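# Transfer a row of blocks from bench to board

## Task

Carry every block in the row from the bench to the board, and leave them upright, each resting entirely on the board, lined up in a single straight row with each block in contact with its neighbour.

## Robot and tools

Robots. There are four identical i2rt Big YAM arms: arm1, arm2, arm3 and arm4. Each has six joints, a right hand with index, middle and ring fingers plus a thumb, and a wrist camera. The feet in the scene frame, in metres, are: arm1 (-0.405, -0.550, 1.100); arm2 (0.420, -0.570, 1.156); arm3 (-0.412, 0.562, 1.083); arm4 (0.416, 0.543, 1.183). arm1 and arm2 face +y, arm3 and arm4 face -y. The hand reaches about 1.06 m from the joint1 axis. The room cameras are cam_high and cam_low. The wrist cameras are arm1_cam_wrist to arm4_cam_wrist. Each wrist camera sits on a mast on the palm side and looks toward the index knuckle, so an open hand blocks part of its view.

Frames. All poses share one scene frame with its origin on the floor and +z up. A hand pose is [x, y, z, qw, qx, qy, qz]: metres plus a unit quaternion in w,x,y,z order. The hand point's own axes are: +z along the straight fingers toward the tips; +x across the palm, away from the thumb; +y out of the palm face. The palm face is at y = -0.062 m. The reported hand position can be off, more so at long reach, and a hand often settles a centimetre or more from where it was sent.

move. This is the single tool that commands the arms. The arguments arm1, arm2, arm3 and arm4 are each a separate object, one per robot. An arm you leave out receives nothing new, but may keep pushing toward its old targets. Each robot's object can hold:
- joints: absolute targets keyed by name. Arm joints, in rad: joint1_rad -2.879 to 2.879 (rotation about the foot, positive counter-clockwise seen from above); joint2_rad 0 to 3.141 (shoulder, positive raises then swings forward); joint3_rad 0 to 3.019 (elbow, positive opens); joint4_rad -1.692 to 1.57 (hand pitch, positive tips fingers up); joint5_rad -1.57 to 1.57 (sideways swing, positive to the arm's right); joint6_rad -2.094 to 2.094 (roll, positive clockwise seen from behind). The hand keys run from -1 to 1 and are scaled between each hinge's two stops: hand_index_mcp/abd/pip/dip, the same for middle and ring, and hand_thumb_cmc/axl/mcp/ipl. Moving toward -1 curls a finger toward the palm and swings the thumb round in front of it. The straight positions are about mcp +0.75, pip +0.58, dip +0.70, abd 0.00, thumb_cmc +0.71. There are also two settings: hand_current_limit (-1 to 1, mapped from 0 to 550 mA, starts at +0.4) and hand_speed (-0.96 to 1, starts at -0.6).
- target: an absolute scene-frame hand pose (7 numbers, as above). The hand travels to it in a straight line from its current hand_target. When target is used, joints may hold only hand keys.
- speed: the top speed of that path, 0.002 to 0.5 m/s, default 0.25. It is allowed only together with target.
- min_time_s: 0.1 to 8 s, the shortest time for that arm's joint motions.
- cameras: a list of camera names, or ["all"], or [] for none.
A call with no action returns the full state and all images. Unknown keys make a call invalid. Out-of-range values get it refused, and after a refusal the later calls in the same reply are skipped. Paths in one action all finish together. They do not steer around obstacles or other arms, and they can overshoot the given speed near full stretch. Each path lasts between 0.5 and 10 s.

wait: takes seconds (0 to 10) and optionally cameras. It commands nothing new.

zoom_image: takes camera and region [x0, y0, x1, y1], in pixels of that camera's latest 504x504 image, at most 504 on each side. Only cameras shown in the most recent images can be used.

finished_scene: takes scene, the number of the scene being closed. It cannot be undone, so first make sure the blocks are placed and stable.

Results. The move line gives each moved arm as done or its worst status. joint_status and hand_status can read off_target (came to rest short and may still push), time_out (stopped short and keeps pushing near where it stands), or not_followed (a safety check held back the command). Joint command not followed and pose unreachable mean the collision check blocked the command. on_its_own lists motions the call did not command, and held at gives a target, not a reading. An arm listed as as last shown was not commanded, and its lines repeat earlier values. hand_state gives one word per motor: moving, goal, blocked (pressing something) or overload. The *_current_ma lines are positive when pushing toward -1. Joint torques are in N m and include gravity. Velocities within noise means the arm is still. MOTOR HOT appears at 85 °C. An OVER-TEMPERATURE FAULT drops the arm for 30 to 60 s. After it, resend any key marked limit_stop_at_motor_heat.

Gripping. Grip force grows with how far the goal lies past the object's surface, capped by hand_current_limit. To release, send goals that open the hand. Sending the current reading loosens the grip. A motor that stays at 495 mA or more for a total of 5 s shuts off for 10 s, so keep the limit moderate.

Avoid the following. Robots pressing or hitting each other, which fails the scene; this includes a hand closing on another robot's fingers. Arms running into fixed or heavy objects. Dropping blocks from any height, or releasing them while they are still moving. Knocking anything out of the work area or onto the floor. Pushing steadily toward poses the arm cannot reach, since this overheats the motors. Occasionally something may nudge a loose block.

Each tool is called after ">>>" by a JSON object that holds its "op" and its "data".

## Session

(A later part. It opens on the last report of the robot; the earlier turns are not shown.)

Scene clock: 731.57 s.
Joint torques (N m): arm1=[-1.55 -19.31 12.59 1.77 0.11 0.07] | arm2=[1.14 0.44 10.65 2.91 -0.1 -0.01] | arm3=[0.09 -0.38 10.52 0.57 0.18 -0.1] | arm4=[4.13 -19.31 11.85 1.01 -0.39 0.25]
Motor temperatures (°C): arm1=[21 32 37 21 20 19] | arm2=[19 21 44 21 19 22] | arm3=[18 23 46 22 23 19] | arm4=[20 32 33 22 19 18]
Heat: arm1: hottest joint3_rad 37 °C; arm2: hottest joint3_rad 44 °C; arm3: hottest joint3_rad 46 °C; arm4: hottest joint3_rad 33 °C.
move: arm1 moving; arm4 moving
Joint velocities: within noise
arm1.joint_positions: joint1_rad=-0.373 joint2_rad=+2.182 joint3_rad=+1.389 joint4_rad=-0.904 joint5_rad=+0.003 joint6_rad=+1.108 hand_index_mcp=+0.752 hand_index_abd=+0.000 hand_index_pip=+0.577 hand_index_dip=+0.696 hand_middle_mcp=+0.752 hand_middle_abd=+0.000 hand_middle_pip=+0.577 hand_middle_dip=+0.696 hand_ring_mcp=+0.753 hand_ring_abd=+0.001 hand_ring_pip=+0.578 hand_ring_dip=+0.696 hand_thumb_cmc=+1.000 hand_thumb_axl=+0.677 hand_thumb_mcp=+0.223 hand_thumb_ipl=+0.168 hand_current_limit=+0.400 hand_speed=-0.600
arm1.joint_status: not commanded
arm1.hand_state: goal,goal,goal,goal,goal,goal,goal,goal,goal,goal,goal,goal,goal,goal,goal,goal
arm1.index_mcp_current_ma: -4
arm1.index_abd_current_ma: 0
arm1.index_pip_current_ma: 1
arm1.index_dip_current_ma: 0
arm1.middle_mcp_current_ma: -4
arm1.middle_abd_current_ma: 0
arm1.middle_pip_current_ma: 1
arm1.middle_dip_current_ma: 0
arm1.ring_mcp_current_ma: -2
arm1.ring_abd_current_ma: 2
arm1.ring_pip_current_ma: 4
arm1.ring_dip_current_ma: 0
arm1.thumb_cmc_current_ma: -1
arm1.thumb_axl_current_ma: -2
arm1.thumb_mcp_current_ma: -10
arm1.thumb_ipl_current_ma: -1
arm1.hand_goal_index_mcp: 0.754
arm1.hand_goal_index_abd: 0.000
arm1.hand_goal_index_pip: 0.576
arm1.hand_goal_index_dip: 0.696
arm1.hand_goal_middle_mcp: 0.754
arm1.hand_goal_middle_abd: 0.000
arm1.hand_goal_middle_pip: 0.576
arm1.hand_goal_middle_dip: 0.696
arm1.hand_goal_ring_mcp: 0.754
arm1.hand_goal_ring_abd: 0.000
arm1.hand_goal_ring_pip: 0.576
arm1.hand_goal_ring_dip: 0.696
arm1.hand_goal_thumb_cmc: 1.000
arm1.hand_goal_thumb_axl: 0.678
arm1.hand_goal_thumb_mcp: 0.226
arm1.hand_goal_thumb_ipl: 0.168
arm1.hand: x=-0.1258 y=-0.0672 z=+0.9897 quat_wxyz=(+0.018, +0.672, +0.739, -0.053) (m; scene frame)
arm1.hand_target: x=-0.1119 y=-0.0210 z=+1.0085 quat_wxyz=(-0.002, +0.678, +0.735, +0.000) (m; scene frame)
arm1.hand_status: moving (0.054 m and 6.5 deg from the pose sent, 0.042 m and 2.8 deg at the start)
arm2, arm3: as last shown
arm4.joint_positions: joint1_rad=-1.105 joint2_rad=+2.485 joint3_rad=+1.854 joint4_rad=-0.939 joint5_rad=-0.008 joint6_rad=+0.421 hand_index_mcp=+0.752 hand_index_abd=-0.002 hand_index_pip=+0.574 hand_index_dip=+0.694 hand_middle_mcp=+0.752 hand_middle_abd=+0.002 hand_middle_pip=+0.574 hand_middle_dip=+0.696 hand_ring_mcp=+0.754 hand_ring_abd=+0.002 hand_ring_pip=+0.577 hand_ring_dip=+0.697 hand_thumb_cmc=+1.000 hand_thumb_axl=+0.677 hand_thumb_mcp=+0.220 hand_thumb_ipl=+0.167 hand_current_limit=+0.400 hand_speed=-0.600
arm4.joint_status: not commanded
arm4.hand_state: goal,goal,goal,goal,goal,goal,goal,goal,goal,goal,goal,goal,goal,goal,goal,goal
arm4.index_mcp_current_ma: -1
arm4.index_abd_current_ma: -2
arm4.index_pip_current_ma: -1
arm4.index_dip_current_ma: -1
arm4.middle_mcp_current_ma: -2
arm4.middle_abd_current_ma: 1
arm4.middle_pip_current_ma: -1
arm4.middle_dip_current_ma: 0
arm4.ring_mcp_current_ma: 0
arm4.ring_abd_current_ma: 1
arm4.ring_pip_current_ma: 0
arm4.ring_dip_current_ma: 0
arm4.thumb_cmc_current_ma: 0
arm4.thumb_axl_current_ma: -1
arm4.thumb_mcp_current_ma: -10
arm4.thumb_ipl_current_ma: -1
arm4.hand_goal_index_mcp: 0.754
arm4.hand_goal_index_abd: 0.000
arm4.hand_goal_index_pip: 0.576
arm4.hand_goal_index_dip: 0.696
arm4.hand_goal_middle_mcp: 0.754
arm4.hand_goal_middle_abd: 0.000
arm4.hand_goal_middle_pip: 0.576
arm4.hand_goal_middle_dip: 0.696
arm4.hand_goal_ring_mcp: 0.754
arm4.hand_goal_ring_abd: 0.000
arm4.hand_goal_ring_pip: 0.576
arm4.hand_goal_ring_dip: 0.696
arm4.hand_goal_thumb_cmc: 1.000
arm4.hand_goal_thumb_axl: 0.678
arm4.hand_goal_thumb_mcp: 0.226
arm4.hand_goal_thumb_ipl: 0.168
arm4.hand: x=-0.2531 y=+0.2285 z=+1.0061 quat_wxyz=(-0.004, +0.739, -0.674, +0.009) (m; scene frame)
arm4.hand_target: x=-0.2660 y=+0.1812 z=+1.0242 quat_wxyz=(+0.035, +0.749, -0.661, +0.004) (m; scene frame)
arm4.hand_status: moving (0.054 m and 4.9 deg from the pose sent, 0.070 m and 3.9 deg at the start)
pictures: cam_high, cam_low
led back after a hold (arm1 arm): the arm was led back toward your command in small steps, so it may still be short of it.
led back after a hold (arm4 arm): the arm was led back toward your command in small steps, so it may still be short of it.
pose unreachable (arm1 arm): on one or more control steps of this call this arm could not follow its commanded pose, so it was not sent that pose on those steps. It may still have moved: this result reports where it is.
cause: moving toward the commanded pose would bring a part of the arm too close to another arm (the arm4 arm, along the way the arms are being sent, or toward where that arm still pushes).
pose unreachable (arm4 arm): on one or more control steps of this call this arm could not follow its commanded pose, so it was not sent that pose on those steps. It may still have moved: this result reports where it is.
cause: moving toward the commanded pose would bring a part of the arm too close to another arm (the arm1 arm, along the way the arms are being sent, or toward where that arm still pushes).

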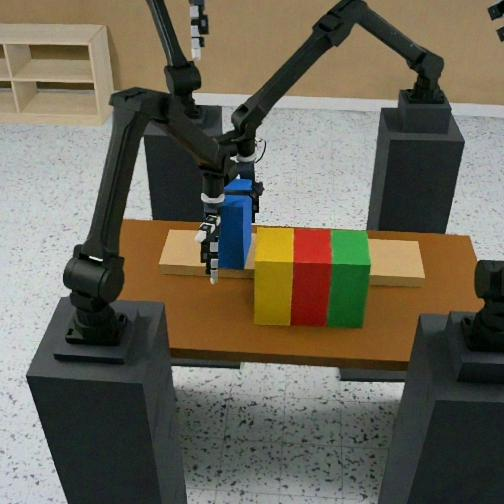

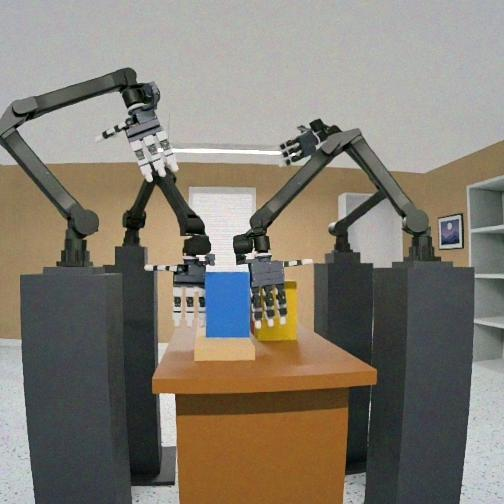

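>>> {"op": "move", "data": {"arm4": {"target": [-0.255, 0.262, 1.025, 0.035, 0.749, -0.662, 0.003], "speed": 0.1}, "cameras": ["cam_high", "cam_low"]}}

>>> {"op": "zoom_image", "data": {"camera": "cam_high", "region": [150, 170, 300, 300]}}

>>> {"op": "zoom_image", "data": {"camera": "cam_low", "region": [150, 240, 320, 400]}}

Scene clock: 754.83 s.
Joint torques (N m): arm1=[-1.67 -19.66 10.29 0.77 0.11 0] | arm2=[1.14 0.44 10.65 2.91 -0.1 -0.01] | arm3=[0.15 -0.5 10.61 0.66 0.16 -0.09] | arm4=[1.26 -21.77 6.24 0.61 -0.04 0.01]
Motor temperatures (°C): arm1=[21 33 40 21 20 19] | arm2=[19 21 44 21 19 22] | arm3=[18 22 46 22 22 19] | arm4=[20 34 35 22 19 18]
Heat: arm1: hottest joint3_rad 40 °C; arm2: hottest joint3_rad 44 °C; arm3: hottest joint3_rad 46 °C; arm4: hottest joint3_rad 35 °C.
move: arm4 off_target
Joint velocities: within noise
arm1, arm2, arm3: as last shown
arm1.joint_positions: joint1_rad=-0.372 joint2_rad=+2.183 joint3_rad=+1.421 joint4_rad=-0.878 joint5_rad=+0.003 joint6_rad=+1.115 hand_index_mcp=+0.752 hand_index_abd=+0.000 hand_index_pip=+0.577 hand_index_dip=+0.696 hand_middle_mcp=+0.752 hand_middle_abd=+0.000 hand_middle_pip=+0.577 hand_middle_dip=+0.696 hand_ring_mcp=+0.753 hand_ring_abd=+0.001 hand_ring_pip=+0.578 hand_ring_dip=+0.696 hand_thumb_cmc=+1.000 hand_thumb_axl=+0.677 hand_thumb_mcp=+0.223 hand_thumb_ipl=+0.168 hand_current_limit=+0.400 hand_speed=-0.600
arm1.hand: x=-0.1183 y=-0.0463 z=+0.9979 quat_wxyz=(+0.008, +0.675, +0.738, -0.026) (m; scene frame)
arm1.hand_target: x=-0.1118 y=-0.0210 z=+1.0085 quat_wxyz=(-0.002, +0.678, +0.735, +0.000) (m; scene frame)
arm4.joint_positions: joint1_rad=-1.154 joint2_rad=+2.420 joint3_rad=+1.691 joint4_rad=-0.811 joint5_rad=-0.024 joint6_rad=+0.346 hand_index_mcp=+0.752 hand_index_abd=-0.002 hand_index_pip=+0.574 hand_index_dip=+0.694 hand_middle_mcp=+0.752 hand_middle_abd=+0.002 hand_middle_pip=+0.574 hand_middle_dip=+0.696 hand_ring_mcp=+0.753 hand_ring_abd=+0.002 hand_ring_pip=+0.577 hand_ring_dip=+0.697 hand_thumb_cmc=+1.000 hand_thumb_axl=+0.677 hand_thumb_mcp=+0.220 hand_thumb_ipl=+0.167 hand_current_limit=+0.400 hand_speed=-0.600
arm4.joint_status: not commanded
arm4.hand_state: goal,goal,goal,goal,goal,goal,goal,goal,goal,goal,goal,goal,goal,goal,goal,goal
arm4.index_mcp_current_ma: -1
arm4.index_abd_current_ma: -2
arm4.index_pip_current_ma: -1
arm4.index_dip_current_ma: -1
arm4.middle_mcp_current_ma: -2
arm4.middle_abd_current_ma: 1
arm4.middle_pip_current_ma: -1
arm4.middle_dip_current_ma: 0
arm4.ring_mcp_current_ma: 0
arm4.ring_abd_current_ma: 1
arm4.ring_pip_current_ma: 0
arm4.ring_dip_current_ma: 0
arm4.thumb_cmc_current_ma: 0
arm4.thumb_axl_current_ma: -1
arm4.thumb_mcp_current_ma: -10
arm4.thumb_ipl_current_ma: -1
arm4.hand_goal_index_mcp: 0.754
arm4.hand_goal_index_abd: 0.000
arm4.hand_goal_index_pip: 0.576
arm4.hand_goal_index_dip: 0.696
arm4.hand_goal_middle_mcp: 0.754
arm4.hand_goal_middle_abd: 0.000
arm4.hand_goal_middle_pip: 0.576
arm4.hand_goal_middle_dip: 0.696
arm4.hand_goal_ring_mcp: 0.754
arm4.hand_goal_ring_abd: 0.000
arm4.hand_goal_ring_pip: 0.576
arm4.hand_goal_ring_dip: 0.696
arm4.hand_goal_thumb_cmc: 1.000
arm4.hand_goal_thumb_axl: 0.678
arm4.hand_goal_thumb_mcp: 0.226
arm4.hand_goal_thumb_ipl: 0.168
arm4.hand: x=-0.2423 y=+0.2656 z=+1.0007 quat_wxyz=(+0.013, +0.747, -0.665, +0.011) (m; scene frame)
arm4.hand_target: x=-0.2547 y=+0.2621 z=+1.0248 quat_wxyz=(+0.035, +0.749, -0.662, +0.003) (m; scene frame)
arm4.hand_status: off_target (0.028 m and 2.7 deg from the pose sent, 0.038 m and 4.9 deg at the start)
pictures: cam_high, cam_low

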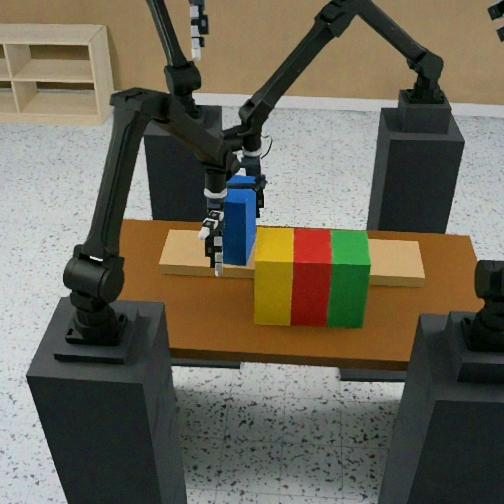

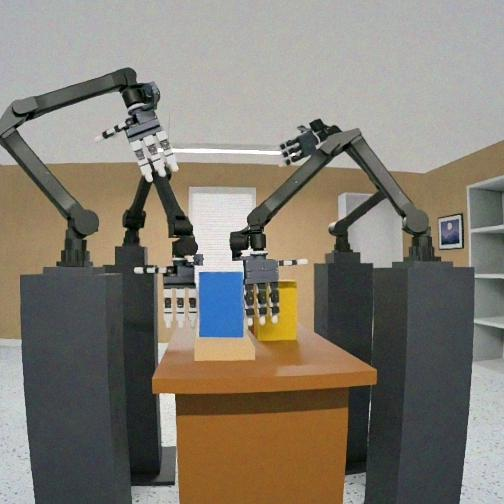

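Scaled by 3.360 from the camera's 504x504 image, which has a finer 720x720 frame.

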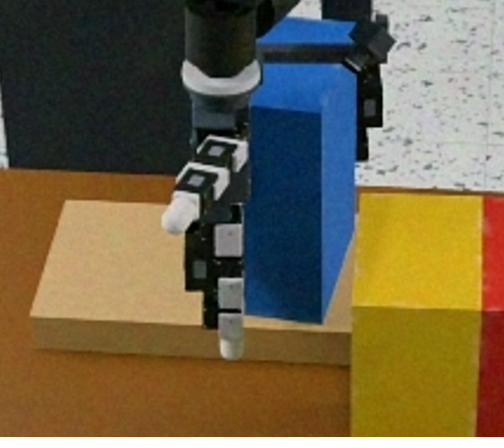

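Scaled by 2.965 from the camera's 504x504 image, which has a finer 720x720 frame.

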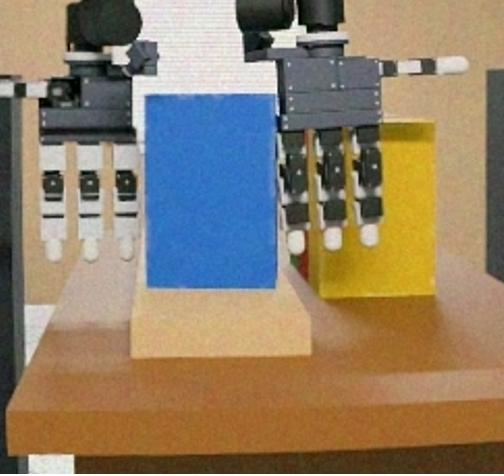

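>>> {"op": "move", "data": {"arm1": {"target": [-0.090, -0.085, 1.005, -0.005, 0.678, 0.735, 0.005], "speed": 0.1}, "arm4": {"target": [-0.20, 0.28, 1.22, 0.035, 0.749, -0.662, 0.003], "speed": 0.2}, "cameras": []}}

>>> {"op": "move", "data": {"arm1": {"target": [-0.038, -0.085, 1.005, -0.005, 0.678, 0.735, 0.005], "speed": 0.1}, "cameras": []}}

>>> {"op": "move", "data": {"arm1": {"target": [-0.038, -0.038, 1.005, -0.005, 0.678, 0.735, 0.005], "speed": 0.05}, "cameras": ["cam_high", "cam_low"]}}

>>> {"op": "zoom_image", "data": {"camera": "cam_high", "region": [150, 170, 300, 300]}}

>>> {"op": "zoom_image", "data": {"camera": "cam_low", "region": [150, 240, 320, 400]}}

Scene clock: 829.83 s.
Joint torques (N m): arm1=[-2.67 -21.3 5.67 0.66 0.07 -0.25] | arm2=[1.2 0.44 10.65 2.91 -0.09 -0.01] | arm3=[0.15 -0.38 10.58 0.66 0.16 -0.1] | arm4=[2.43 -17.49 7.68 -0.35 0.02 0.13]
Motor temperatures (°C): arm1=[21 31 39 21 20 19] | arm2=[19 21 44 21 19 22] | arm3=[18 22 47 22 22 19] | arm4=[20 38 31 22 19 18]
Heat: arm1: hottest joint3_rad 39 °C; arm2: hottest joint3_rad 44 °C; arm3: hottest joint3_rad 47 °C; arm4: hottest joint2_rad 38 °C.
move: arm1 off_target; arm4 done
Joint velocities: within noise
arm1.joint_positions: joint1_rad=-0.441 joint2_rad=+2.122 joint3_rad=+1.278 joint4_rad=-0.762 joint5_rad=+0.003 joint6_rad=+1.059 hand_index_mcp=+0.752 hand_index_abd=+0.000 hand_index_pip=+0.577 hand_index_dip=+0.696 hand_middle_mcp=+0.752 hand_middle_abd=+0.000 hand_middle_pip=+0.577 hand_middle_dip=+0.696 hand_ring_mcp=+0.753 hand_ring_abd=+0.001 hand_ring_pip=+0.578 hand_ring_dip=+0.696 hand_thumb_cmc=+1.000 hand_thumb_axl=+0.677 hand_thumb_mcp=+0.223 hand_thumb_ipl=+0.168 hand_current_limit=+0.400 hand_speed=-0.600
arm1.joint_status: not commanded
arm1.hand_state: goal,goal,goal,goal,goal,goal,goal,goal,goal,goal,goal,goal,goal,goal,goal,goal
arm1.index_mcp_current_ma: -4
arm1.index_abd_current_ma: 0
arm1.index_pip_current_ma: 1
arm1.index_dip_current_ma: 0
arm1.middle_mcp_current_ma: -4
arm1.middle_abd_current_ma: 0
arm1.middle_pip_current_ma: 1
arm1.middle_dip_current_ma: 0
arm1.ring_mcp_current_ma: -2
arm1.ring_abd_current_ma: 2
arm1.ring_pip_current_ma: 4
arm1.ring_dip_current_ma: 0
arm1.thumb_cmc_current_ma: -1
arm1.thumb_axl_current_ma: -2
arm1.thumb_mcp_current_ma: -10
arm1.thumb_ipl_current_ma: -1
arm1.hand_goal_index_mcp: 0.754
arm1.hand_goal_index_abd: 0.000
arm1.hand_goal_index_pip: 0.576
arm1.hand_goal_index_dip: 0.696
arm1.hand_goal_middle_mcp: 0.754
arm1.hand_goal_middle_abd: 0.000
arm1.hand_goal_middle_pip: 0.576
arm1.hand_goal_middle_dip: 0.696
arm1.hand_goal_ring_mcp: 0.754
arm1.hand_goal_ring_abd: 0.000
arm1.hand_goal_ring_pip: 0.576
arm1.hand_goal_ring_dip: 0.696
arm1.hand_goal_thumb_cmc: 1.000
arm1.hand_goal_thumb_axl: 0.678
arm1.hand_goal_thumb_mcp: 0.226
arm1.hand_goal_thumb_ipl: 0.168
arm1.hand: x=-0.0960 y=-0.0906 z=+0.9916 quat_wxyz=(+0.001, +0.680, +0.733, -0.011) (m; scene frame)
arm1.hand_target: x=-0.0901 y=-0.0851 z=+1.0049 quat_wxyz=(-0.005, +0.678, +0.735, +0.005) (m; scene frame)
arm1.hand_status: off_target (0.016 m and 1.9 deg from the pose sent, 0.048 m and 3.9 deg at the start)
arm2.joint_positions: joint1_rad=+0.023 joint2_rad=+0.633 joint3_rad=+1.412 joint4_rad=-1.240 joint5_rad=-0.029 joint6_rad=+1.095 hand_index_mcp=+0.754 hand_index_abd=+0.001 hand_index_pip=+0.577 hand_index_dip=+0.696 hand_middle_mcp=+0.755 hand_middle_abd=+0.000 hand_middle_pip=+0.577 hand_middle_dip=+0.696 hand_ring_mcp=+0.755 hand_ring_abd=+0.001 hand_ring_pip=+0.577 hand_ring_dip=+0.696 hand_thumb_cmc=+0.714 hand_thumb_axl=+0.677 hand_thumb_mcp=+0.226 hand_thumb_ipl=+0.168 hand_current_limit=+0.400 hand_speed=-0.600
arm2.joint_status: not commanded
arm2.hand_state: goal,goal,goal,goal,goal,goal,goal,overload,goal,goal,goal,goal,goal,goal,goal,goal
arm2.index_mcp_current_ma: 0
arm2.index_abd_current_ma: 0
arm2.index_pip_current_ma: 1
arm2.index_dip_current_ma: 0
arm2.middle_mcp_current_ma: 0
arm2.middle_abd_current_ma: 0
arm2.middle_pip_current_ma: 1
arm2.middle_dip_current_ma: 0
arm2.ring_mcp_current_ma: 0
arm2.ring_abd_current_ma: 0
arm2.ring_pip_current_ma: 1
arm2.ring_dip_current_ma: 0
arm2.thumb_cmc_current_ma: 0
arm2.thumb_axl_current_ma: -1
arm2.thumb_mcp_current_ma: 0
arm2.thumb_ipl_current_ma: 0
arm2.hand_goal_index_mcp: 0.754
arm2.hand_goal_index_abd: 0.000
arm2.hand_goal_index_pip: 0.576
arm2.hand_goal_index_dip: 0.696
arm2.hand_goal_middle_mcp: 0.754
arm2.hand_goal_middle_abd: 0.000
arm2.hand_goal_middle_pip: 0.576
arm2.hand_goal_middle_dip: 0.696
arm2.hand_goal_ring_mcp: 0.754
arm2.hand_goal_ring_abd: 0.000
arm2.hand_goal_ring_pip: 0.576
arm2.hand_goal_ring_dip: 0.696
arm2.hand_goal_thumb_cmc: 0.714
arm2.hand_goal_thumb_axl: 0.678
arm2.hand_goal_thumb_mcp: 0.226
arm2.hand_goal_thumb_ipl: 0.168
arm2.hand: x=+0.4982 y=-0.2990 z=+1.7344 quat_wxyz=(-0.293, +0.427, +0.739, +0.431) (m; scene frame)
arm2.hand_target: x=+0.4985 y=-0.3023 z=+1.7450 quat_wxyz=(-0.299, +0.424, +0.733, +0.439) (m; scene frame)
arm2.hand_status: not commanded
arm3: as last shown
arm4.joint_positions: joint1_rad=-1.154 joint2_rad=+1.983 joint3_rad=+1.532 joint4_rad=-1.041 joint5_rad=-0.024 joint6_rad=+0.346 hand_index_mcp=+0.752 hand_index_abd=-0.002 hand_index_pip=+0.574 hand_index_dip=+0.694 hand_middle_mcp=+0.752 hand_middle_abd=+0.002 hand_middle_pip=+0.574 hand_middle_dip=+0.696 hand_ring_mcp=+0.753 hand_ring_abd=+0.002 hand_ring_pip=+0.577 hand_ring_dip=+0.697 hand_thumb_cmc=+1.000 hand_thumb_axl=+0.677 hand_thumb_mcp=+0.220 hand_thumb_ipl=+0.167 hand_current_limit=+0.400 hand_speed=-0.600
arm4.joint_status: not commanded
arm4.hand_state: goal,goal,goal,goal,goal,goal,goal,goal,goal,goal,goal,goal,goal,goal,goal,goal
arm4.index_mcp_current_ma: -1
arm4.index_abd_current_ma: -2
arm4.index_pip_current_ma: -1
arm4.index_dip_current_ma: -1
arm4.middle_mcp_current_ma: -2
arm4.middle_abd_current_ma: 1
arm4.middle_pip_current_ma: -1
arm4.middle_dip_current_ma: 0
arm4.ring_mcp_current_ma: 0
arm4.ring_abd_current_ma: 1
arm4.ring_pip_current_ma: 0
arm4.ring_dip_current_ma: 0
arm4.thumb_cmc_current_ma: 0
arm4.thumb_axl_current_ma: -1
arm4.thumb_mcp_current_ma: -10
arm4.thumb_ipl_current_ma: -1
arm4.hand_goal_index_mcp: 0.754
arm4.hand_goal_index_abd: 0.000
arm4.hand_goal_index_pip: 0.576
arm4.hand_goal_index_dip: 0.696
arm4.hand_goal_middle_mcp: 0.754
arm4.hand_goal_middle_abd: 0.000
arm4.hand_goal_middle_pip: 0.576
arm4.hand_goal_middle_dip: 0.696
arm4.hand_goal_ring_mcp: 0.754
arm4.hand_goal_ring_abd: 0.000
arm4.hand_goal_ring_pip: 0.576
arm4.hand_goal_ring_dip: 0.696
arm4.hand_goal_thumb_cmc: 1.000
arm4.hand_goal_thumb_axl: 0.678
arm4.hand_goal_thumb_mcp: 0.226
arm4.hand_goal_thumb_ipl: 0.168
arm4.hand: x=-0.2056 y=+0.2854 z=+1.2142 quat_wxyz=(+0.036, +0.747, -0.664, +0.002) (m; scene frame)
arm4.hand_target: x=-0.2001 y=+0.2800 z=+1.2198 quat_wxyz=(+0.035, +0.749, -0.662, +0.003) (m; scene frame)
arm4.hand_status: done (0.010 m and 0.4 deg from the pose sent, 0.224 m and 2.7 deg at the start)
pictures: none
No camera images: "cameras" was empty.

Scene clock: 831.00 s.
Joint torques (N m): arm1=[-2.14 -17.9 9.07 -0.05 0.07 -0.26] | arm2=[1.14 0.44 10.63 2.92 -0.1 -0.02] | arm3=[0.21 -0.56 10.58 0.68 0.17 -0.09] | arm4=[2.49 -17.08 7.54 -0.36 0 0.14]
Motor temperatures (°C): arm1=[21 31 38 21 20 19] | arm2=[19 21 44 21 19 22] | arm3=[18 22 47 22 22 19] | arm4=[20 37 31 22 19 18]
Heat: arm1: hottest joint3_rad 38 °C; arm2: hottest joint3_rad 44 °C; arm3: hottest joint3_rad 47 °C; arm4: hottest joint2_rad 37 °C.
move: arm1 off_target
Joint velocities: within noise
arm1.joint_positions: joint1_rad=-0.533 joint2_rad=+2.122 joint3_rad=+1.325 joint4_rad=-0.786 joint5_rad=+0.003 joint6_rad=+0.974 hand_index_mcp=+0.752 hand_index_abd=+0.000 hand_index_pip=+0.577 hand_index_dip=+0.696 hand_middle_mcp=+0.752 hand_middle_abd=+0.000 hand_middle_pip=+0.577 hand_middle_dip=+0.696 hand_ring_mcp=+0.753 hand_ring_abd=+0.001 hand_ring_pip=+0.578 hand_ring_dip=+0.696 hand_thumb_cmc=+1.000 hand_thumb_axl=+0.677 hand_thumb_mcp=+0.223 hand_thumb_ipl=+0.168 hand_current_limit=+0.400 hand_speed=-0.600
arm1.joint_status: not commanded
arm1.hand_state: goal,goal,goal,goal,goal,goal,goal,goal,goal,goal,goal,goal,goal,goal,goal,goal
arm1.index_mcp_current_ma: -4
arm1.index_abd_current_ma: 0
arm1.index_pip_current_ma: 1
arm1.index_dip_current_ma: 0
arm1.middle_mcp_current_ma: -4
arm1.middle_abd_current_ma: 0
arm1.middle_pip_current_ma: 1
arm1.middle_dip_current_ma: 0
arm1.ring_mcp_current_ma: -2
arm1.ring_abd_current_ma: 2
arm1.ring_pip_current_ma: 4
arm1.ring_dip_current_ma: 0
arm1.thumb_cmc_current_ma: -1
arm1.thumb_axl_current_ma: -2
arm1.thumb_mcp_current_ma: -10
arm1.thumb_ipl_current_ma: -1
arm1.hand_goal_index_mcp: 0.754
arm1.hand_goal_index_abd: 0.000
arm1.hand_goal_index_pip: 0.576
arm1.hand_goal_index_dip: 0.696
arm1.hand_goal_middle_mcp: 0.754
arm1.hand_goal_middle_abd: 0.000
arm1.hand_goal_middle_pip: 0.576
arm1.hand_goal_middle_dip: 0.696
arm1.hand_goal_ring_mcp: 0.754
arm1.hand_goal_ring_abd: 0.000
arm1.hand_goal_ring_pip: 0.576
arm1.hand_goal_ring_dip: 0.696
arm1.hand_goal_thumb_cmc: 1.000
arm1.hand_goal_thumb_axl: 0.678
arm1.hand_goal_thumb_mcp: 0.226
arm1.hand_goal_thumb_ipl: 0.168
arm1.hand: x=-0.0445 y=-0.0976 z=+1.0037 quat_wxyz=(-0.003, +0.683, +0.731, +0.000) (m; scene frame)
arm1.hand_target: x=-0.0383 y=-0.0854 z=+1.0052 quat_wxyz=(-0.005, +0.678, +0.735, +0.005) (m; scene frame)
arm1.hand_status: off_target (0.014 m and 1.0 deg from the pose sent, 0.060 m and 1.9 deg at the start)
arm2, arm3, arm4: as last shown
pictures: none
No camera images: "cameras" was empty.

Scene clock: 832.47 s.
Joint torques (N m): arm1=[-1.49 -19.43 10 -0.08 0.06 -0.04] | arm2=[1.14 0.5 10.63 2.92 -0.1 -0.01] | arm3=[0.32 -0.67 10.55 0.57 0.19 -0.1] | arm4=[2.55 -17.44 7.47 -0.2 -0.02 0.17]
Motor temperatures (°C): arm1=[21 31 38 21 20 19] | arm2=[19 21 44 21 19 22] | arm3=[18 22 47 22 22 19] | arm4=[20 37 31 22 19 18]
Heat: arm1: hottest joint3_rad 38 °C; arm2: hottest joint3_rad 44 °C; arm3: hottest joint3_rad 47 °C; arm4: hottest joint2_rad 37 °C.
move: arm1 off_target
Joint velocities: within noise
arm1.joint_positions: joint1_rad=-0.501 joint2_rad=+2.201 joint3_rad=+1.473 joint4_rad=-0.860 joint5_rad=+0.003 joint6_rad=+0.990 hand_index_mcp=+0.752 hand_index_abd=+0.000 hand_index_pip=+0.577 hand_index_dip=+0.696 hand_middle_mcp=+0.752 hand_middle_abd=+0.000 hand_middle_pip=+0.577 hand_middle_dip=+0.696 hand_ring_mcp=+0.753 hand_ring_abd=+0.001 hand_ring_pip=+0.578 hand_ring_dip=+0.696 hand_thumb_cmc=+1.000 hand_thumb_axl=+0.677 hand_thumb_mcp=+0.223 hand_thumb_ipl=+0.168 hand_current_limit=+0.400 hand_speed=-0.600
arm1.joint_status: not commanded
arm1.hand_state: goal,goal,goal,goal,goal,goal,goal,goal,goal,goal,goal,goal,goal,goal,goal,goal
arm1.index_mcp_current_ma: -4
arm1.index_abd_current_ma: 0
arm1.index_pip_current_ma: 1
arm1.index_dip_current_ma: 0
arm1.middle_mcp_current_ma: -4
arm1.middle_abd_current_ma: 0
arm1.middle_pip_current_ma: 1
arm1.middle_dip_current_ma: 0
arm1.ring_mcp_current_ma: -2
arm1.ring_abd_current_ma: 2
arm1.ring_pip_current_ma: 4
arm1.ring_dip_current_ma: 0
arm1.thumb_cmc_current_ma: -1
arm1.thumb_axl_current_ma: -2
arm1.thumb_mcp_current_ma: -10
arm1.thumb_ipl_current_ma: -1
arm1.hand_goal_index_mcp: 0.754
arm1.hand_goal_index_abd: 0.000
arm1.hand_goal_index_pip: 0.576
arm1.hand_goal_index_dip: 0.696
arm1.hand_goal_middle_mcp: 0.754
arm1.hand_goal_middle_abd: 0.000
arm1.hand_goal_middle_pip: 0.576
arm1.hand_goal_middle_dip: 0.696
arm1.hand_goal_ring_mcp: 0.754
arm1.hand_goal_ring_abd: 0.000
arm1.hand_goal_ring_pip: 0.576
arm1.hand_goal_ring_dip: 0.696
arm1.hand_goal_thumb_cmc: 1.000
arm1.hand_goal_thumb_axl: 0.678
arm1.hand_goal_thumb_mcp: 0.226
arm1.hand_goal_thumb_ipl: 0.168
arm1.hand: x=-0.0412 y=-0.0540 z=+1.0017 quat_wxyz=(-0.002, +0.676, +0.736, -0.003) (m; scene frame)
arm1.hand_target: x=-0.0383 y=-0.0386 z=+1.0051 quat_wxyz=(-0.005, +0.678, +0.735, +0.005) (m; scene frame)
arm1.hand_status: off_target (0.017 m and 1.0 deg from the pose sent, 0.060 m and 0.9 deg at the start)
arm2, arm3, arm4: as last shown
pictures: cam_high, cam_low

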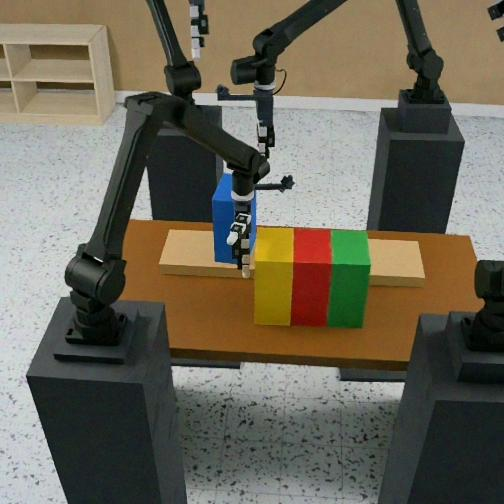

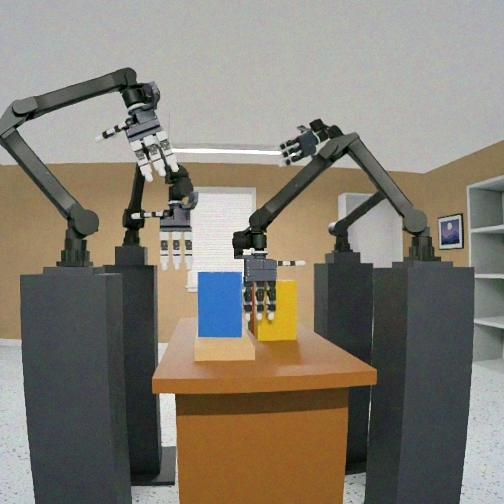

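Scaled by 3.360 from the camera's 504x504 image, which has a finer 720x720 frame.

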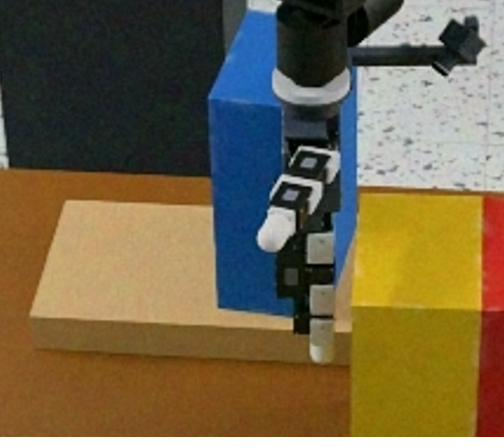

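Scaled by 2.965 from the camera's 504x504 image, which has a finer 720x720 frame.

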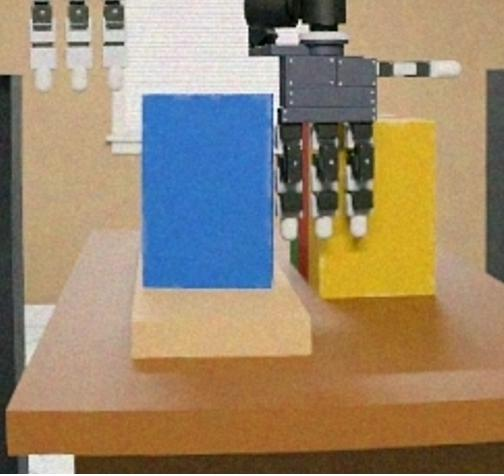

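>>> {"op": "move", "data": {"arm3": {"target": [-0.34, 0.345, 1.25, 0.058, 0.751, -0.658, 0.026], "speed": 0.25}, "arm4": {"target": [-0.14, 0.13, 1.25, 0.035, 0.749, -0.662, 0.003], "speed": 0.2}, "cameras": []}}

>>> {"op": "move", "data": {"arm3": {"target": [-0.285, 0.305, 1.03, 0.058, 0.751, -0.658, 0.026], "speed": 0.2}, "cameras": ["cam_high", "cam_low"]}}

Scene clock: 864.07 s.
Joint torques (N m): arm1=[-1.49 -19.43 10.02 -0.03 0.05 -0.03] | arm2=[1.14 0.44 10.65 2.92 -0.1 -0.02] | arm3=[1.49 -3.72 7.79 0.49 0.1 0.1] | arm4=[1.03 -16.38 12.25 -0.36 0.06 0.29]
Motor temperatures (°C): arm1=[21 31 37 21 19 19] | arm2=[19 21 44 21 19 22] | arm3=[18 22 47 22 22 19] | arm4=[20 34 31 22 19 18]
Heat: arm1: hottest joint3_rad 37 °C; arm2: hottest joint3_rad 44 °C; arm3: hottest joint3_rad 47 °C; arm4: hottest joint2_rad 34 °C.
move: arm3 done; arm4 off_target
Joint velocities: within noise
arm1, arm2: as last shown
arm1.hand_target: x=-0.0383 y=-0.0385 z=+1.0051 quat_wxyz=(-0.005, +0.678, +0.735, +0.005) (m; scene frame)
arm3.joint_positions: joint1_rad=+0.644 joint2_rad=+1.041 joint3_rad=+0.827 joint4_rad=-1.296 joint5_rad=+0.106 joint6_rad=+2.101 hand_index_mcp=+0.753 hand_index_abd=+0.002 hand_index_pip=+0.576 hand_index_dip=+0.696 hand_middle_mcp=+0.754 hand_middle_abd=+0.001 hand_middle_pip=+0.577 hand_middle_dip=+0.696 hand_ring_mcp=+0.752 hand_ring_abd=+0.002 hand_ring_pip=+0.576 hand_ring_dip=+0.696 hand_thumb_cmc=+1.000 hand_thumb_axl=+0.677 hand_thumb_mcp=+0.223 hand_thumb_ipl=+0.168 hand_current_limit=+0.400 hand_speed=-0.600
arm3.joint_status: not commanded
arm3.hand_state: goal,goal,goal,goal,goal,goal,goal,goal,goal,goal,goal,goal,goal,goal,goal,goal
arm3.index_mcp_current_ma: -2
arm3.index_abd_current_ma: 3
arm3.index_pip_current_ma: 0
arm3.index_dip_current_ma: 0
arm3.middle_mcp_current_ma: 1
arm3.middle_abd_current_ma: 1
arm3.middle_pip_current_ma: 1
arm3.middle_dip_current_ma: 0
arm3.ring_mcp_current_ma: -5
arm3.ring_abd_current_ma: 4
arm3.ring_pip_current_ma: -1
arm3.ring_dip_current_ma: 0
arm3.thumb_cmc_current_ma: 0
arm3.thumb_axl_current_ma: -1
arm3.thumb_mcp_current_ma: -9
arm3.thumb_ipl_current_ma: -1
arm3.hand_goal_index_mcp: 0.754
arm3.hand_goal_index_abd: 0.000
arm3.hand_goal_index_pip: 0.576
arm3.hand_goal_index_dip: 0.696
arm3.hand_goal_middle_mcp: 0.754
arm3.hand_goal_middle_abd: 0.000
arm3.hand_goal_middle_pip: 0.576
arm3.hand_goal_middle_dip: 0.696
arm3.hand_goal_ring_mcp: 0.754
arm3.hand_goal_ring_abd: 0.000
arm3.hand_goal_ring_pip: 0.576
arm3.hand_goal_ring_dip: 0.696
arm3.hand_goal_thumb_cmc: 1.000
arm3.hand_goal_thumb_axl: 0.678
arm3.hand_goal_thumb_mcp: 0.226
arm3.hand_goal_thumb_ipl: 0.168
arm3.hand: x=-0.3427 y=+0.3442 z=+1.2518 quat_wxyz=(+0.058, +0.752, -0.656, +0.023) (m; scene frame)
arm3.hand_target: x=-0.3402 y=+0.3450 z=+1.2500 quat_wxyz=(+0.057, +0.751, -0.657, +0.026) (m; scene frame)
arm3.hand_status: done (0.003 m and 0.4 deg from the pose sent, 0.243 m and 19.3 deg at the start; a joint's target at an end of its range on 22 of 53 steps)
arm4.joint_positions: joint1_rad=-0.876 joint2_rad=+2.012 joint3_rad=+1.648 joint4_rad=-1.153 joint5_rad=-0.005 joint6_rad=+0.603 hand_index_mcp=+0.752 hand_index_abd=-0.002 hand_index_pip=+0.574 hand_index_dip=+0.694 hand_middle_mcp=+0.752 hand_middle_abd=+0.002 hand_middle_pip=+0.574 hand_middle_dip=+0.696 hand_ring_mcp=+0.753 hand_ring_abd=+0.002 hand_ring_pip=+0.577 hand_ring_dip=+0.697 hand_thumb_cmc=+1.000 hand_thumb_axl=+0.677 hand_thumb_mcp=+0.220 hand_thumb_ipl=+0.167 hand_current_limit=+0.400 hand_speed=-0.600
arm4.joint_status: not commanded
arm4.hand_state: goal,goal,goal,goal,goal,goal,goal,goal,goal,goal,goal,goal,goal,goal,goal,goal
arm4.index_mcp_current_ma: -1
arm4.index_abd_current_ma: -2
arm4.index_pip_current_ma: -1
arm4.index_dip_current_ma: -1
arm4.middle_mcp_current_ma: -2
arm4.middle_abd_current_ma: 1
arm4.middle_pip_current_ma: -1
arm4.middle_dip_current_ma: 0
arm4.ring_mcp_current_ma: 0
arm4.ring_abd_current_ma: 1
arm4.ring_pip_current_ma: 0
arm4.ring_dip_current_ma: 0
arm4.thumb_cmc_current_ma: 0
arm4.thumb_axl_current_ma: -1
arm4.thumb_mcp_current_ma: -10
arm4.thumb_ipl_current_ma: -1
arm4.hand_goal_index_mcp: 0.754
arm4.hand_goal_index_abd: 0.000
arm4.hand_goal_index_pip: 0.576
arm4.hand_goal_index_dip: 0.696
arm4.hand_goal_middle_mcp: 0.754
arm4.hand_goal_middle_abd: 0.000
arm4.hand_goal_middle_pip: 0.576
arm4.hand_goal_middle_dip: 0.696
arm4.hand_goal_ring_mcp: 0.754
arm4.hand_goal_ring_abd: 0.000
arm4.hand_goal_ring_pip: 0.576
arm4.hand_goal_ring_dip: 0.696
arm4.hand_goal_thumb_cmc: 1.000
arm4.hand_goal_thumb_axl: 0.678
arm4.hand_goal_thumb_mcp: 0.226
arm4.hand_goal_thumb_ipl: 0.168
arm4.hand: x=-0.1254 y=+0.1385 z=+1.2369 quat_wxyz=(+0.021, +0.754, -0.656, +0.005) (m; scene frame)
arm4.hand_target: x=-0.1393 y=+0.1305 z=+1.2502 quat_wxyz=(+0.036, +0.749, -0.662, +0.003) (m; scene frame)
arm4.hand_status: off_target (0.021 m and 1.8 deg from the pose sent, 0.172 m and 0.4 deg at the start)
pictures: none
No camera images: "cameras" was empty.

Scene clock: 865.87 s.
Joint torques (N m): arm1=[-1.55 -19.43 10 -0.06 0.07 -0.03] | arm2=[1.14 0.5 10.65 2.92 -0.1 -0.01] | arm3=[1.38 -7.65 4.53 0.5 0.07 0.07] | arm4=[1.2 -16.44 12.33 -0.29 0.11 0.23]
Motor temperatures (°C): arm1=[21 31 37 21 19 19] | arm2=[19 21 44 21 19 22] | arm3=[18 22 47 22 22 19] | arm4=[20 34 31 22 19 18]
Heat: arm1: hottest joint3_rad 37 °C; arm2: hottest joint3_rad 44 °C; arm3: hottest joint3_rad 47 °C; arm4: hottest joint2_rad 34 °C.
move: arm3 off_target
Joint velocities: within noise
arm1, arm2, arm4: as last shown
arm3.joint_positions: joint1_rad=+0.688 joint2_rad=+1.608 joint3_rad=+0.652 joint4_rad=-0.546 joint5_rad=+0.081 joint6_rad=+2.102 hand_index_mcp=+0.753 hand_index_abd=+0.002 hand_index_pip=+0.576 hand_index_dip=+0.696 hand_middle_mcp=+0.754 hand_middle_abd=+0.001 hand_middle_pip=+0.577 hand_middle_dip=+0.696 hand_ring_mcp=+0.752 hand_ring_abd=+0.002 hand_ring_pip=+0.576 hand_ring_dip=+0.696 hand_thumb_cmc=+1.000 hand_thumb_axl=+0.677 hand_thumb_mcp=+0.223 hand_thumb_ipl=+0.168 hand_current_limit=+0.400 hand_speed=-0.600
arm3.joint_status: not commanded
arm3.hand_state: goal,goal,goal,goal,goal,goal,goal,goal,goal,goal,goal,goal,goal,goal,goal,goal
arm3.index_mcp_current_ma: -2
arm3.index_abd_current_ma: 3
arm3.index_pip_current_ma: 0
arm3.index_dip_current_ma: 0
arm3.middle_mcp_current_ma: 1
arm3.middle_abd_current_ma: 1
arm3.middle_pip_current_ma: 1
arm3.middle_dip_current_ma: 0
arm3.ring_mcp_current_ma: -5
arm3.ring_abd_current_ma: 4
arm3.ring_pip_current_ma: -1
arm3.ring_dip_current_ma: 0
arm3.thumb_cmc_current_ma: 0
arm3.thumb_axl_current_ma: -1
arm3.thumb_mcp_current_ma: -9
arm3.thumb_ipl_current_ma: -1
arm3.hand_goal_index_mcp: 0.754
arm3.hand_goal_index_abd: 0.000
arm3.hand_goal_index_pip: 0.576
arm3.hand_goal_index_dip: 0.696
arm3.hand_goal_middle_mcp: 0.754
arm3.hand_goal_middle_abd: 0.000
arm3.hand_goal_middle_pip: 0.576
arm3.hand_goal_middle_dip: 0.696
arm3.hand_goal_ring_mcp: 0.754
arm3.hand_goal_ring_abd: 0.000
arm3.hand_goal_ring_pip: 0.576
arm3.hand_goal_ring_dip: 0.696
arm3.hand_goal_thumb_cmc: 1.000
arm3.hand_goal_thumb_axl: 0.678
arm3.hand_goal_thumb_mcp: 0.226
arm3.hand_goal_thumb_ipl: 0.168
arm3.hand: x=-0.2873 y=+0.3014 z=+1.0336 quat_wxyz=(+0.045, +0.767, -0.640, +0.030) (m; scene frame)
arm3.hand_target: x=-0.2857 y=+0.3045 z=+1.0301 quat_wxyz=(+0.044, +0.767, -0.640, +0.029) (m; scene frame)
arm3.hand_status: off_target (0.006 m and 3.1 deg from the pose sent, 0.232 m and 0.4 deg at the start; a joint's target at an end of its range on 54 of 54 steps)
arm4.hand: x=-0.1253 y=+0.1386 z=+1.2369 quat_wxyz=(+0.021, +0.754, -0.657, +0.005) (m; scene frame)
pictures: cam_high, cam_low

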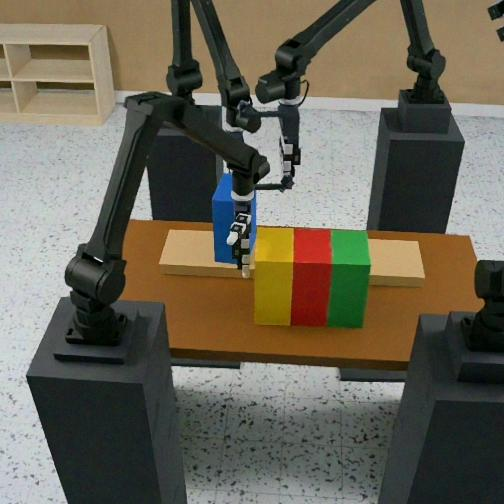

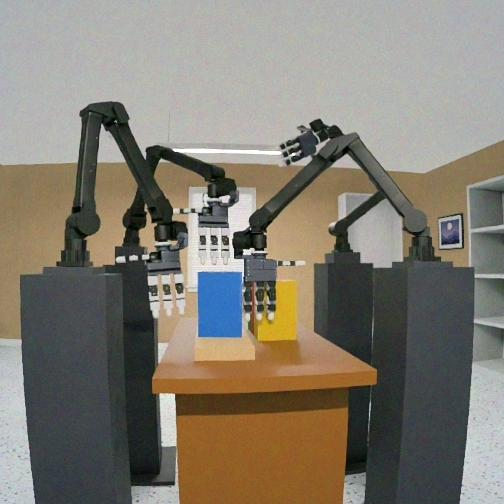

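>>> {"op": "move", "data": {"arm3": {"target": [-0.283, 0.266, 1.02, 0.058, 0.751, -0.658, 0.026], "speed": 0.1}, "cameras": ["cam_high", "cam_low"]}}

>>> {"op": "zoom_image", "data": {"camera": "cam_high", "region": [150, 170, 300, 300]}}

>>> {"op": "zoom_image", "data": {"camera": "cam_low", "region": [150, 240, 320, 400]}}

Scene clock: 873.50 s.
Joint torques (N m): arm1=[-1.55 -19.43 10.03 -0.03 0.06 -0.03] | arm2=[1.14 0.44 10.65 2.91 -0.1 -0.02] | arm3=[0.32 -7.47 6.56 0.42 0.14 -0.02] | arm4=[0.91 -16.5 12.36 -0.38 0.1 0.21]
Motor temperatures (°C): arm1=[21 31 37 21 19 19] | arm2=[19 21 44 21 19 22] | arm3=[18 22 46 22 22 19] | arm4=[20 34 31 22 19 18]
Heat: arm1: hottest joint3_rad 37 °C; arm2: hottest joint3_rad 44 °C; arm3: hottest joint3_rad 46 °C; arm4: hottest joint2_rad 34 °C.
move: arm3 off_target
Joint velocities: within noise
arm1, arm2, arm4: as last shown
arm3.joint_positions: joint1_rad=+0.643 joint2_rad=+1.695 joint3_rad=+0.716 joint4_rad=-0.534 joint5_rad=+0.105 joint6_rad=+2.102 hand_index_mcp=+0.753 hand_index_abd=+0.002 hand_index_pip=+0.576 hand_index_dip=+0.696 hand_middle_mcp=+0.754 hand_middle_abd=+0.001 hand_middle_pip=+0.577 hand_middle_dip=+0.696 hand_ring_mcp=+0.752 hand_ring_abd=+0.002 hand_ring_pip=+0.576 hand_ring_dip=+0.696 hand_thumb_cmc=+1.000 hand_thumb_axl=+0.677 hand_thumb_mcp=+0.223 hand_thumb_ipl=+0.168 hand_current_limit=+0.400 hand_speed=-0.600
arm3.joint_status: not commanded
arm3.hand_state: goal,goal,goal,goal,goal,goal,goal,goal,goal,goal,goal,goal,goal,goal,goal,goal
arm3.index_mcp_current_ma: -2
arm3.index_abd_current_ma: 3
arm3.index_pip_current_ma: 0
arm3.index_dip_current_ma: 0
arm3.middle_mcp_current_ma: 1
arm3.middle_abd_current_ma: 1
arm3.middle_pip_current_ma: 1
arm3.middle_dip_current_ma: 0
arm3.ring_mcp_current_ma: -5
arm3.ring_abd_current_ma: 4
arm3.ring_pip_current_ma: -1
arm3.ring_dip_current_ma: 0
arm3.thumb_cmc_current_ma: 0
arm3.thumb_axl_current_ma: -1
arm3.thumb_mcp_current_ma: -9
arm3.thumb_ipl_current_ma: -1
arm3.hand_goal_index_mcp: 0.754
arm3.hand_goal_index_abd: 0.000
arm3.hand_goal_index_pip: 0.576
arm3.hand_goal_index_dip: 0.696
arm3.hand_goal_middle_mcp: 0.754
arm3.hand_goal_middle_abd: 0.000
arm3.hand_goal_middle_pip: 0.576
arm3.hand_goal_middle_dip: 0.696
arm3.hand_goal_ring_mcp: 0.754
arm3.hand_goal_ring_abd: 0.000
arm3.hand_goal_ring_pip: 0.576
arm3.hand_goal_ring_dip: 0.696
arm3.hand_goal_thumb_cmc: 1.000
arm3.hand_goal_thumb_axl: 0.678
arm3.hand_goal_thumb_mcp: 0.226
arm3.hand_goal_thumb_ipl: 0.168
arm3.hand: x=-0.2882 y=+0.2758 z=+1.0226 quat_wxyz=(+0.057, +0.752, -0.657, +0.022) (m; scene frame)
arm3.hand_target: x=-0.2832 y=+0.2663 z=+1.0202 quat_wxyz=(+0.058, +0.751, -0.658, +0.026) (m; scene frame)
arm3.hand_status: off_target (0.011 m and 0.5 deg from the pose sent, 0.038 m and 3.1 deg at the start)
pictures: cam_high, cam_low

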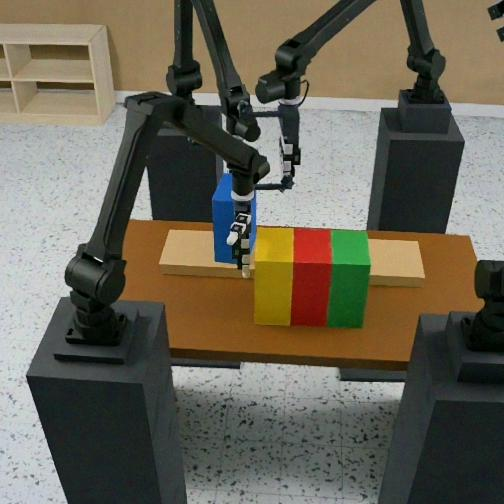

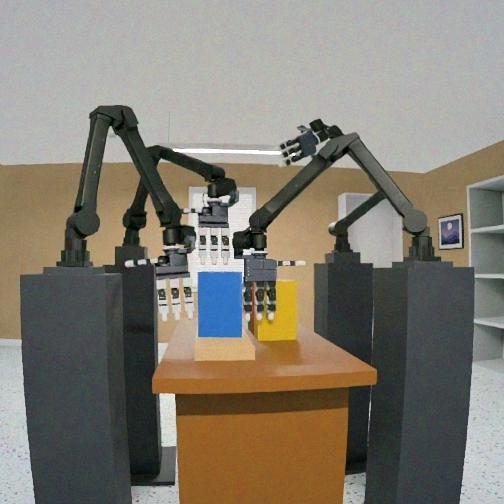

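Scaled by 3.360 from the camera's 504x504 image, which has a finer 720x720 frame.

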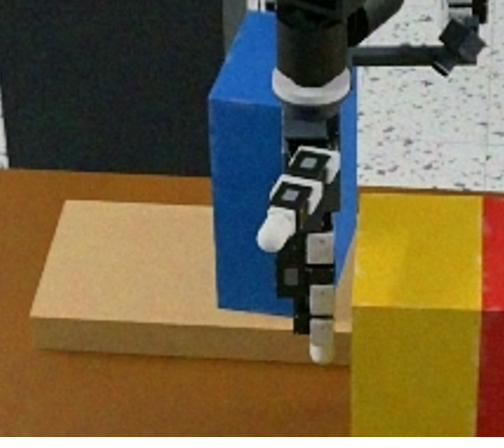

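Scaled by 2.965 from the camera's 504x504 image, which has a finer 720x720 frame.

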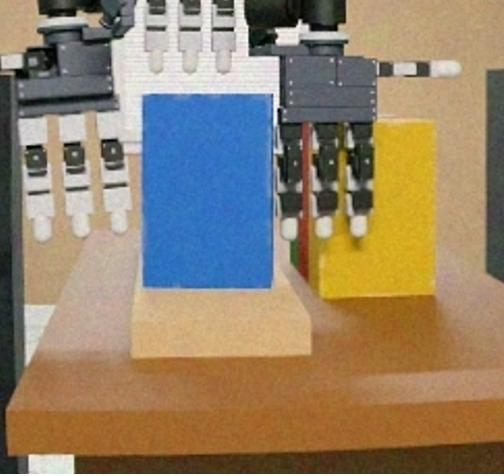

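>>> {"op": "move", "data": {"arm3": {"target": [-0.283, 0.240, 1.01, 0.058, 0.751, -0.658, 0.026], "speed": 0.05}, "cameras": ["cam_high", "cam_low"]}}

>>> {"op": "zoom_image", "data": {"camera": "cam_high", "region": [150, 170, 300, 300]}}

>>> {"op": "zoom_image", "data": {"camera": "cam_low", "region": [150, 240, 320, 400]}}

Scene clock: 882.33 s.
Joint torques (N m): arm1=[-1.61 -19.37 10.02 -0.05 0.06 -0.03] | arm2=[1.14 0.44 10.65 2.91 -0.1 -0.01] | arm3=[0.09 -8.06 7.31 0.61 0.19 -0.1] | arm4=[1.85 -16.03 12.44 -0.54 0.1 0.23]
Motor temperatures (°C): arm1=[21 31 37 21 19 19] | arm2=[19 21 44 21 19 22] | arm3=[18 22 46 22 22 19] | arm4=[20 33 32 22 19 18]
Heat: arm1: hottest joint3_rad 37 °C; arm2: hottest joint3_rad 44 °C; arm3: hottest joint3_rad 46 °C; arm4: hottest joint2_rad 33 °C.
move: arm3 off_target
Joint velocities: within noise
arm1, arm2, arm4: as last shown
arm3.joint_positions: joint1_rad=+0.609 joint2_rad=+1.755 joint3_rad=+0.760 joint4_rad=-0.528 joint5_rad=+0.102 joint6_rad=+2.068 hand_index_mcp=+0.753 hand_index_abd=+0.002 hand_index_pip=+0.576 hand_index_dip=+0.696 hand_middle_mcp=+0.754 hand_middle_abd=+0.001 hand_middle_pip=+0.577 hand_middle_dip=+0.696 hand_ring_mcp=+0.753 hand_ring_abd=+0.010 hand_ring_pip=+0.576 hand_ring_dip=+0.696 hand_thumb_cmc=+1.000 hand_thumb_axl=+0.677 hand_thumb_mcp=+0.223 hand_thumb_ipl=+0.168 hand_current_limit=+0.400 hand_speed=-0.600
arm3.joint_status: not commanded
arm3.hand_state: goal,goal,goal,goal,goal,goal,goal,goal,goal,goal,goal,goal,goal,goal,goal,goal
arm3.index_mcp_current_ma: -2
arm3.index_abd_current_ma: 3
arm3.index_pip_current_ma: 0
arm3.index_dip_current_ma: 0
arm3.middle_mcp_current_ma: 1
arm3.middle_abd_current_ma: 1
arm3.middle_pip_current_ma: 1
arm3.middle_dip_current_ma: 0
arm3.ring_mcp_current_ma: -1
arm3.ring_abd_current_ma: 22
arm3.ring_pip_current_ma: -1
arm3.ring_dip_current_ma: 0
arm3.thumb_cmc_current_ma: 0
arm3.thumb_axl_current_ma: -1
arm3.thumb_mcp_current_ma: -9
arm3.thumb_ipl_current_ma: -1
arm3.hand_goal_index_mcp: 0.754
arm3.hand_goal_index_abd: 0.000
arm3.hand_goal_index_pip: 0.576
arm3.hand_goal_index_dip: 0.696
arm3.hand_goal_middle_mcp: 0.754
arm3.hand_goal_middle_abd: 0.000
arm3.hand_goal_middle_pip: 0.576
arm3.hand_goal_middle_dip: 0.696
arm3.hand_goal_ring_mcp: 0.754
arm3.hand_goal_ring_abd: 0.000
arm3.hand_goal_ring_pip: 0.576
arm3.hand_goal_ring_dip: 0.696
arm3.hand_goal_thumb_cmc: 1.000
arm3.hand_goal_thumb_axl: 0.678
arm3.hand_goal_thumb_mcp: 0.226
arm3.hand_goal_thumb_ipl: 0.168
arm3.hand: x=-0.2896 y=+0.2578 z=+1.0123 quat_wxyz=(+0.054, +0.752, -0.657, +0.015) (m; scene frame)
arm3.hand_target: x=-0.2833 y=+0.2405 z=+1.0106 quat_wxyz=(+0.058, +0.751, -0.658, +0.026) (m; scene frame)
arm3.hand_status: off_target (0.019 m and 1.3 deg from the pose sent, 0.038 m and 0.5 deg at the start)
pictures: cam_high, cam_low

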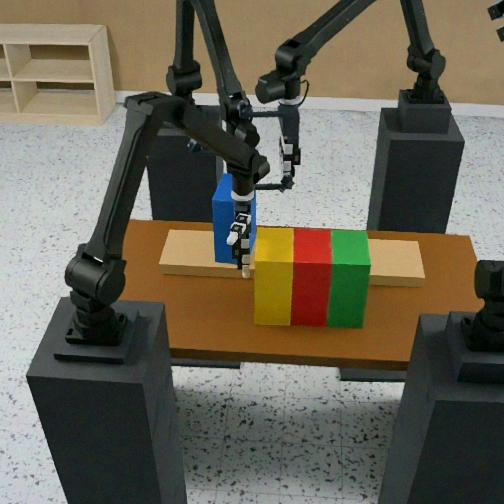

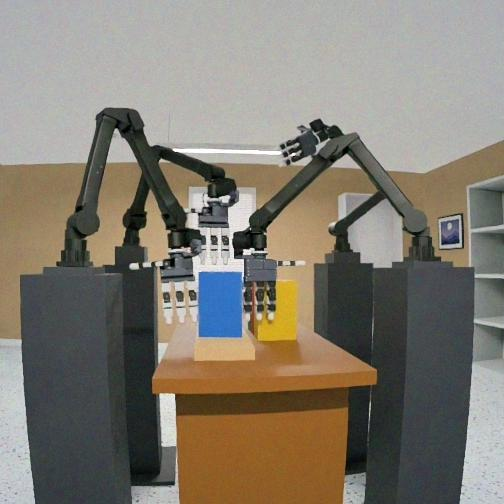

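Scaled by 3.360 from the camera's 504x504 image, which has a finer 720x720 frame.

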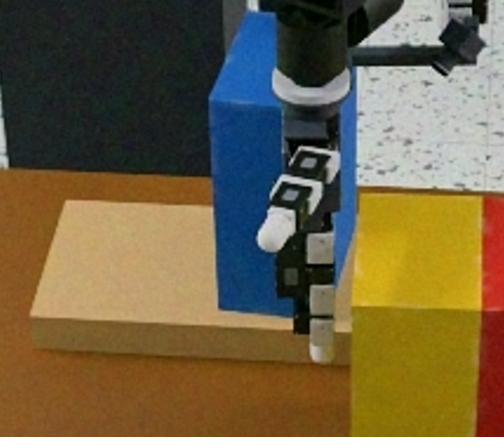

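Scaled by 2.965 from the camera's 504x504 image, which has a finer 720x720 frame.

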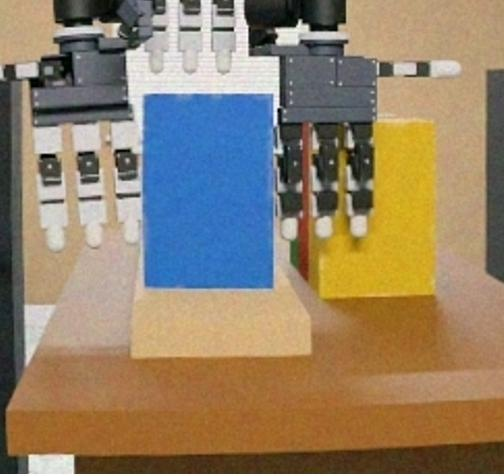

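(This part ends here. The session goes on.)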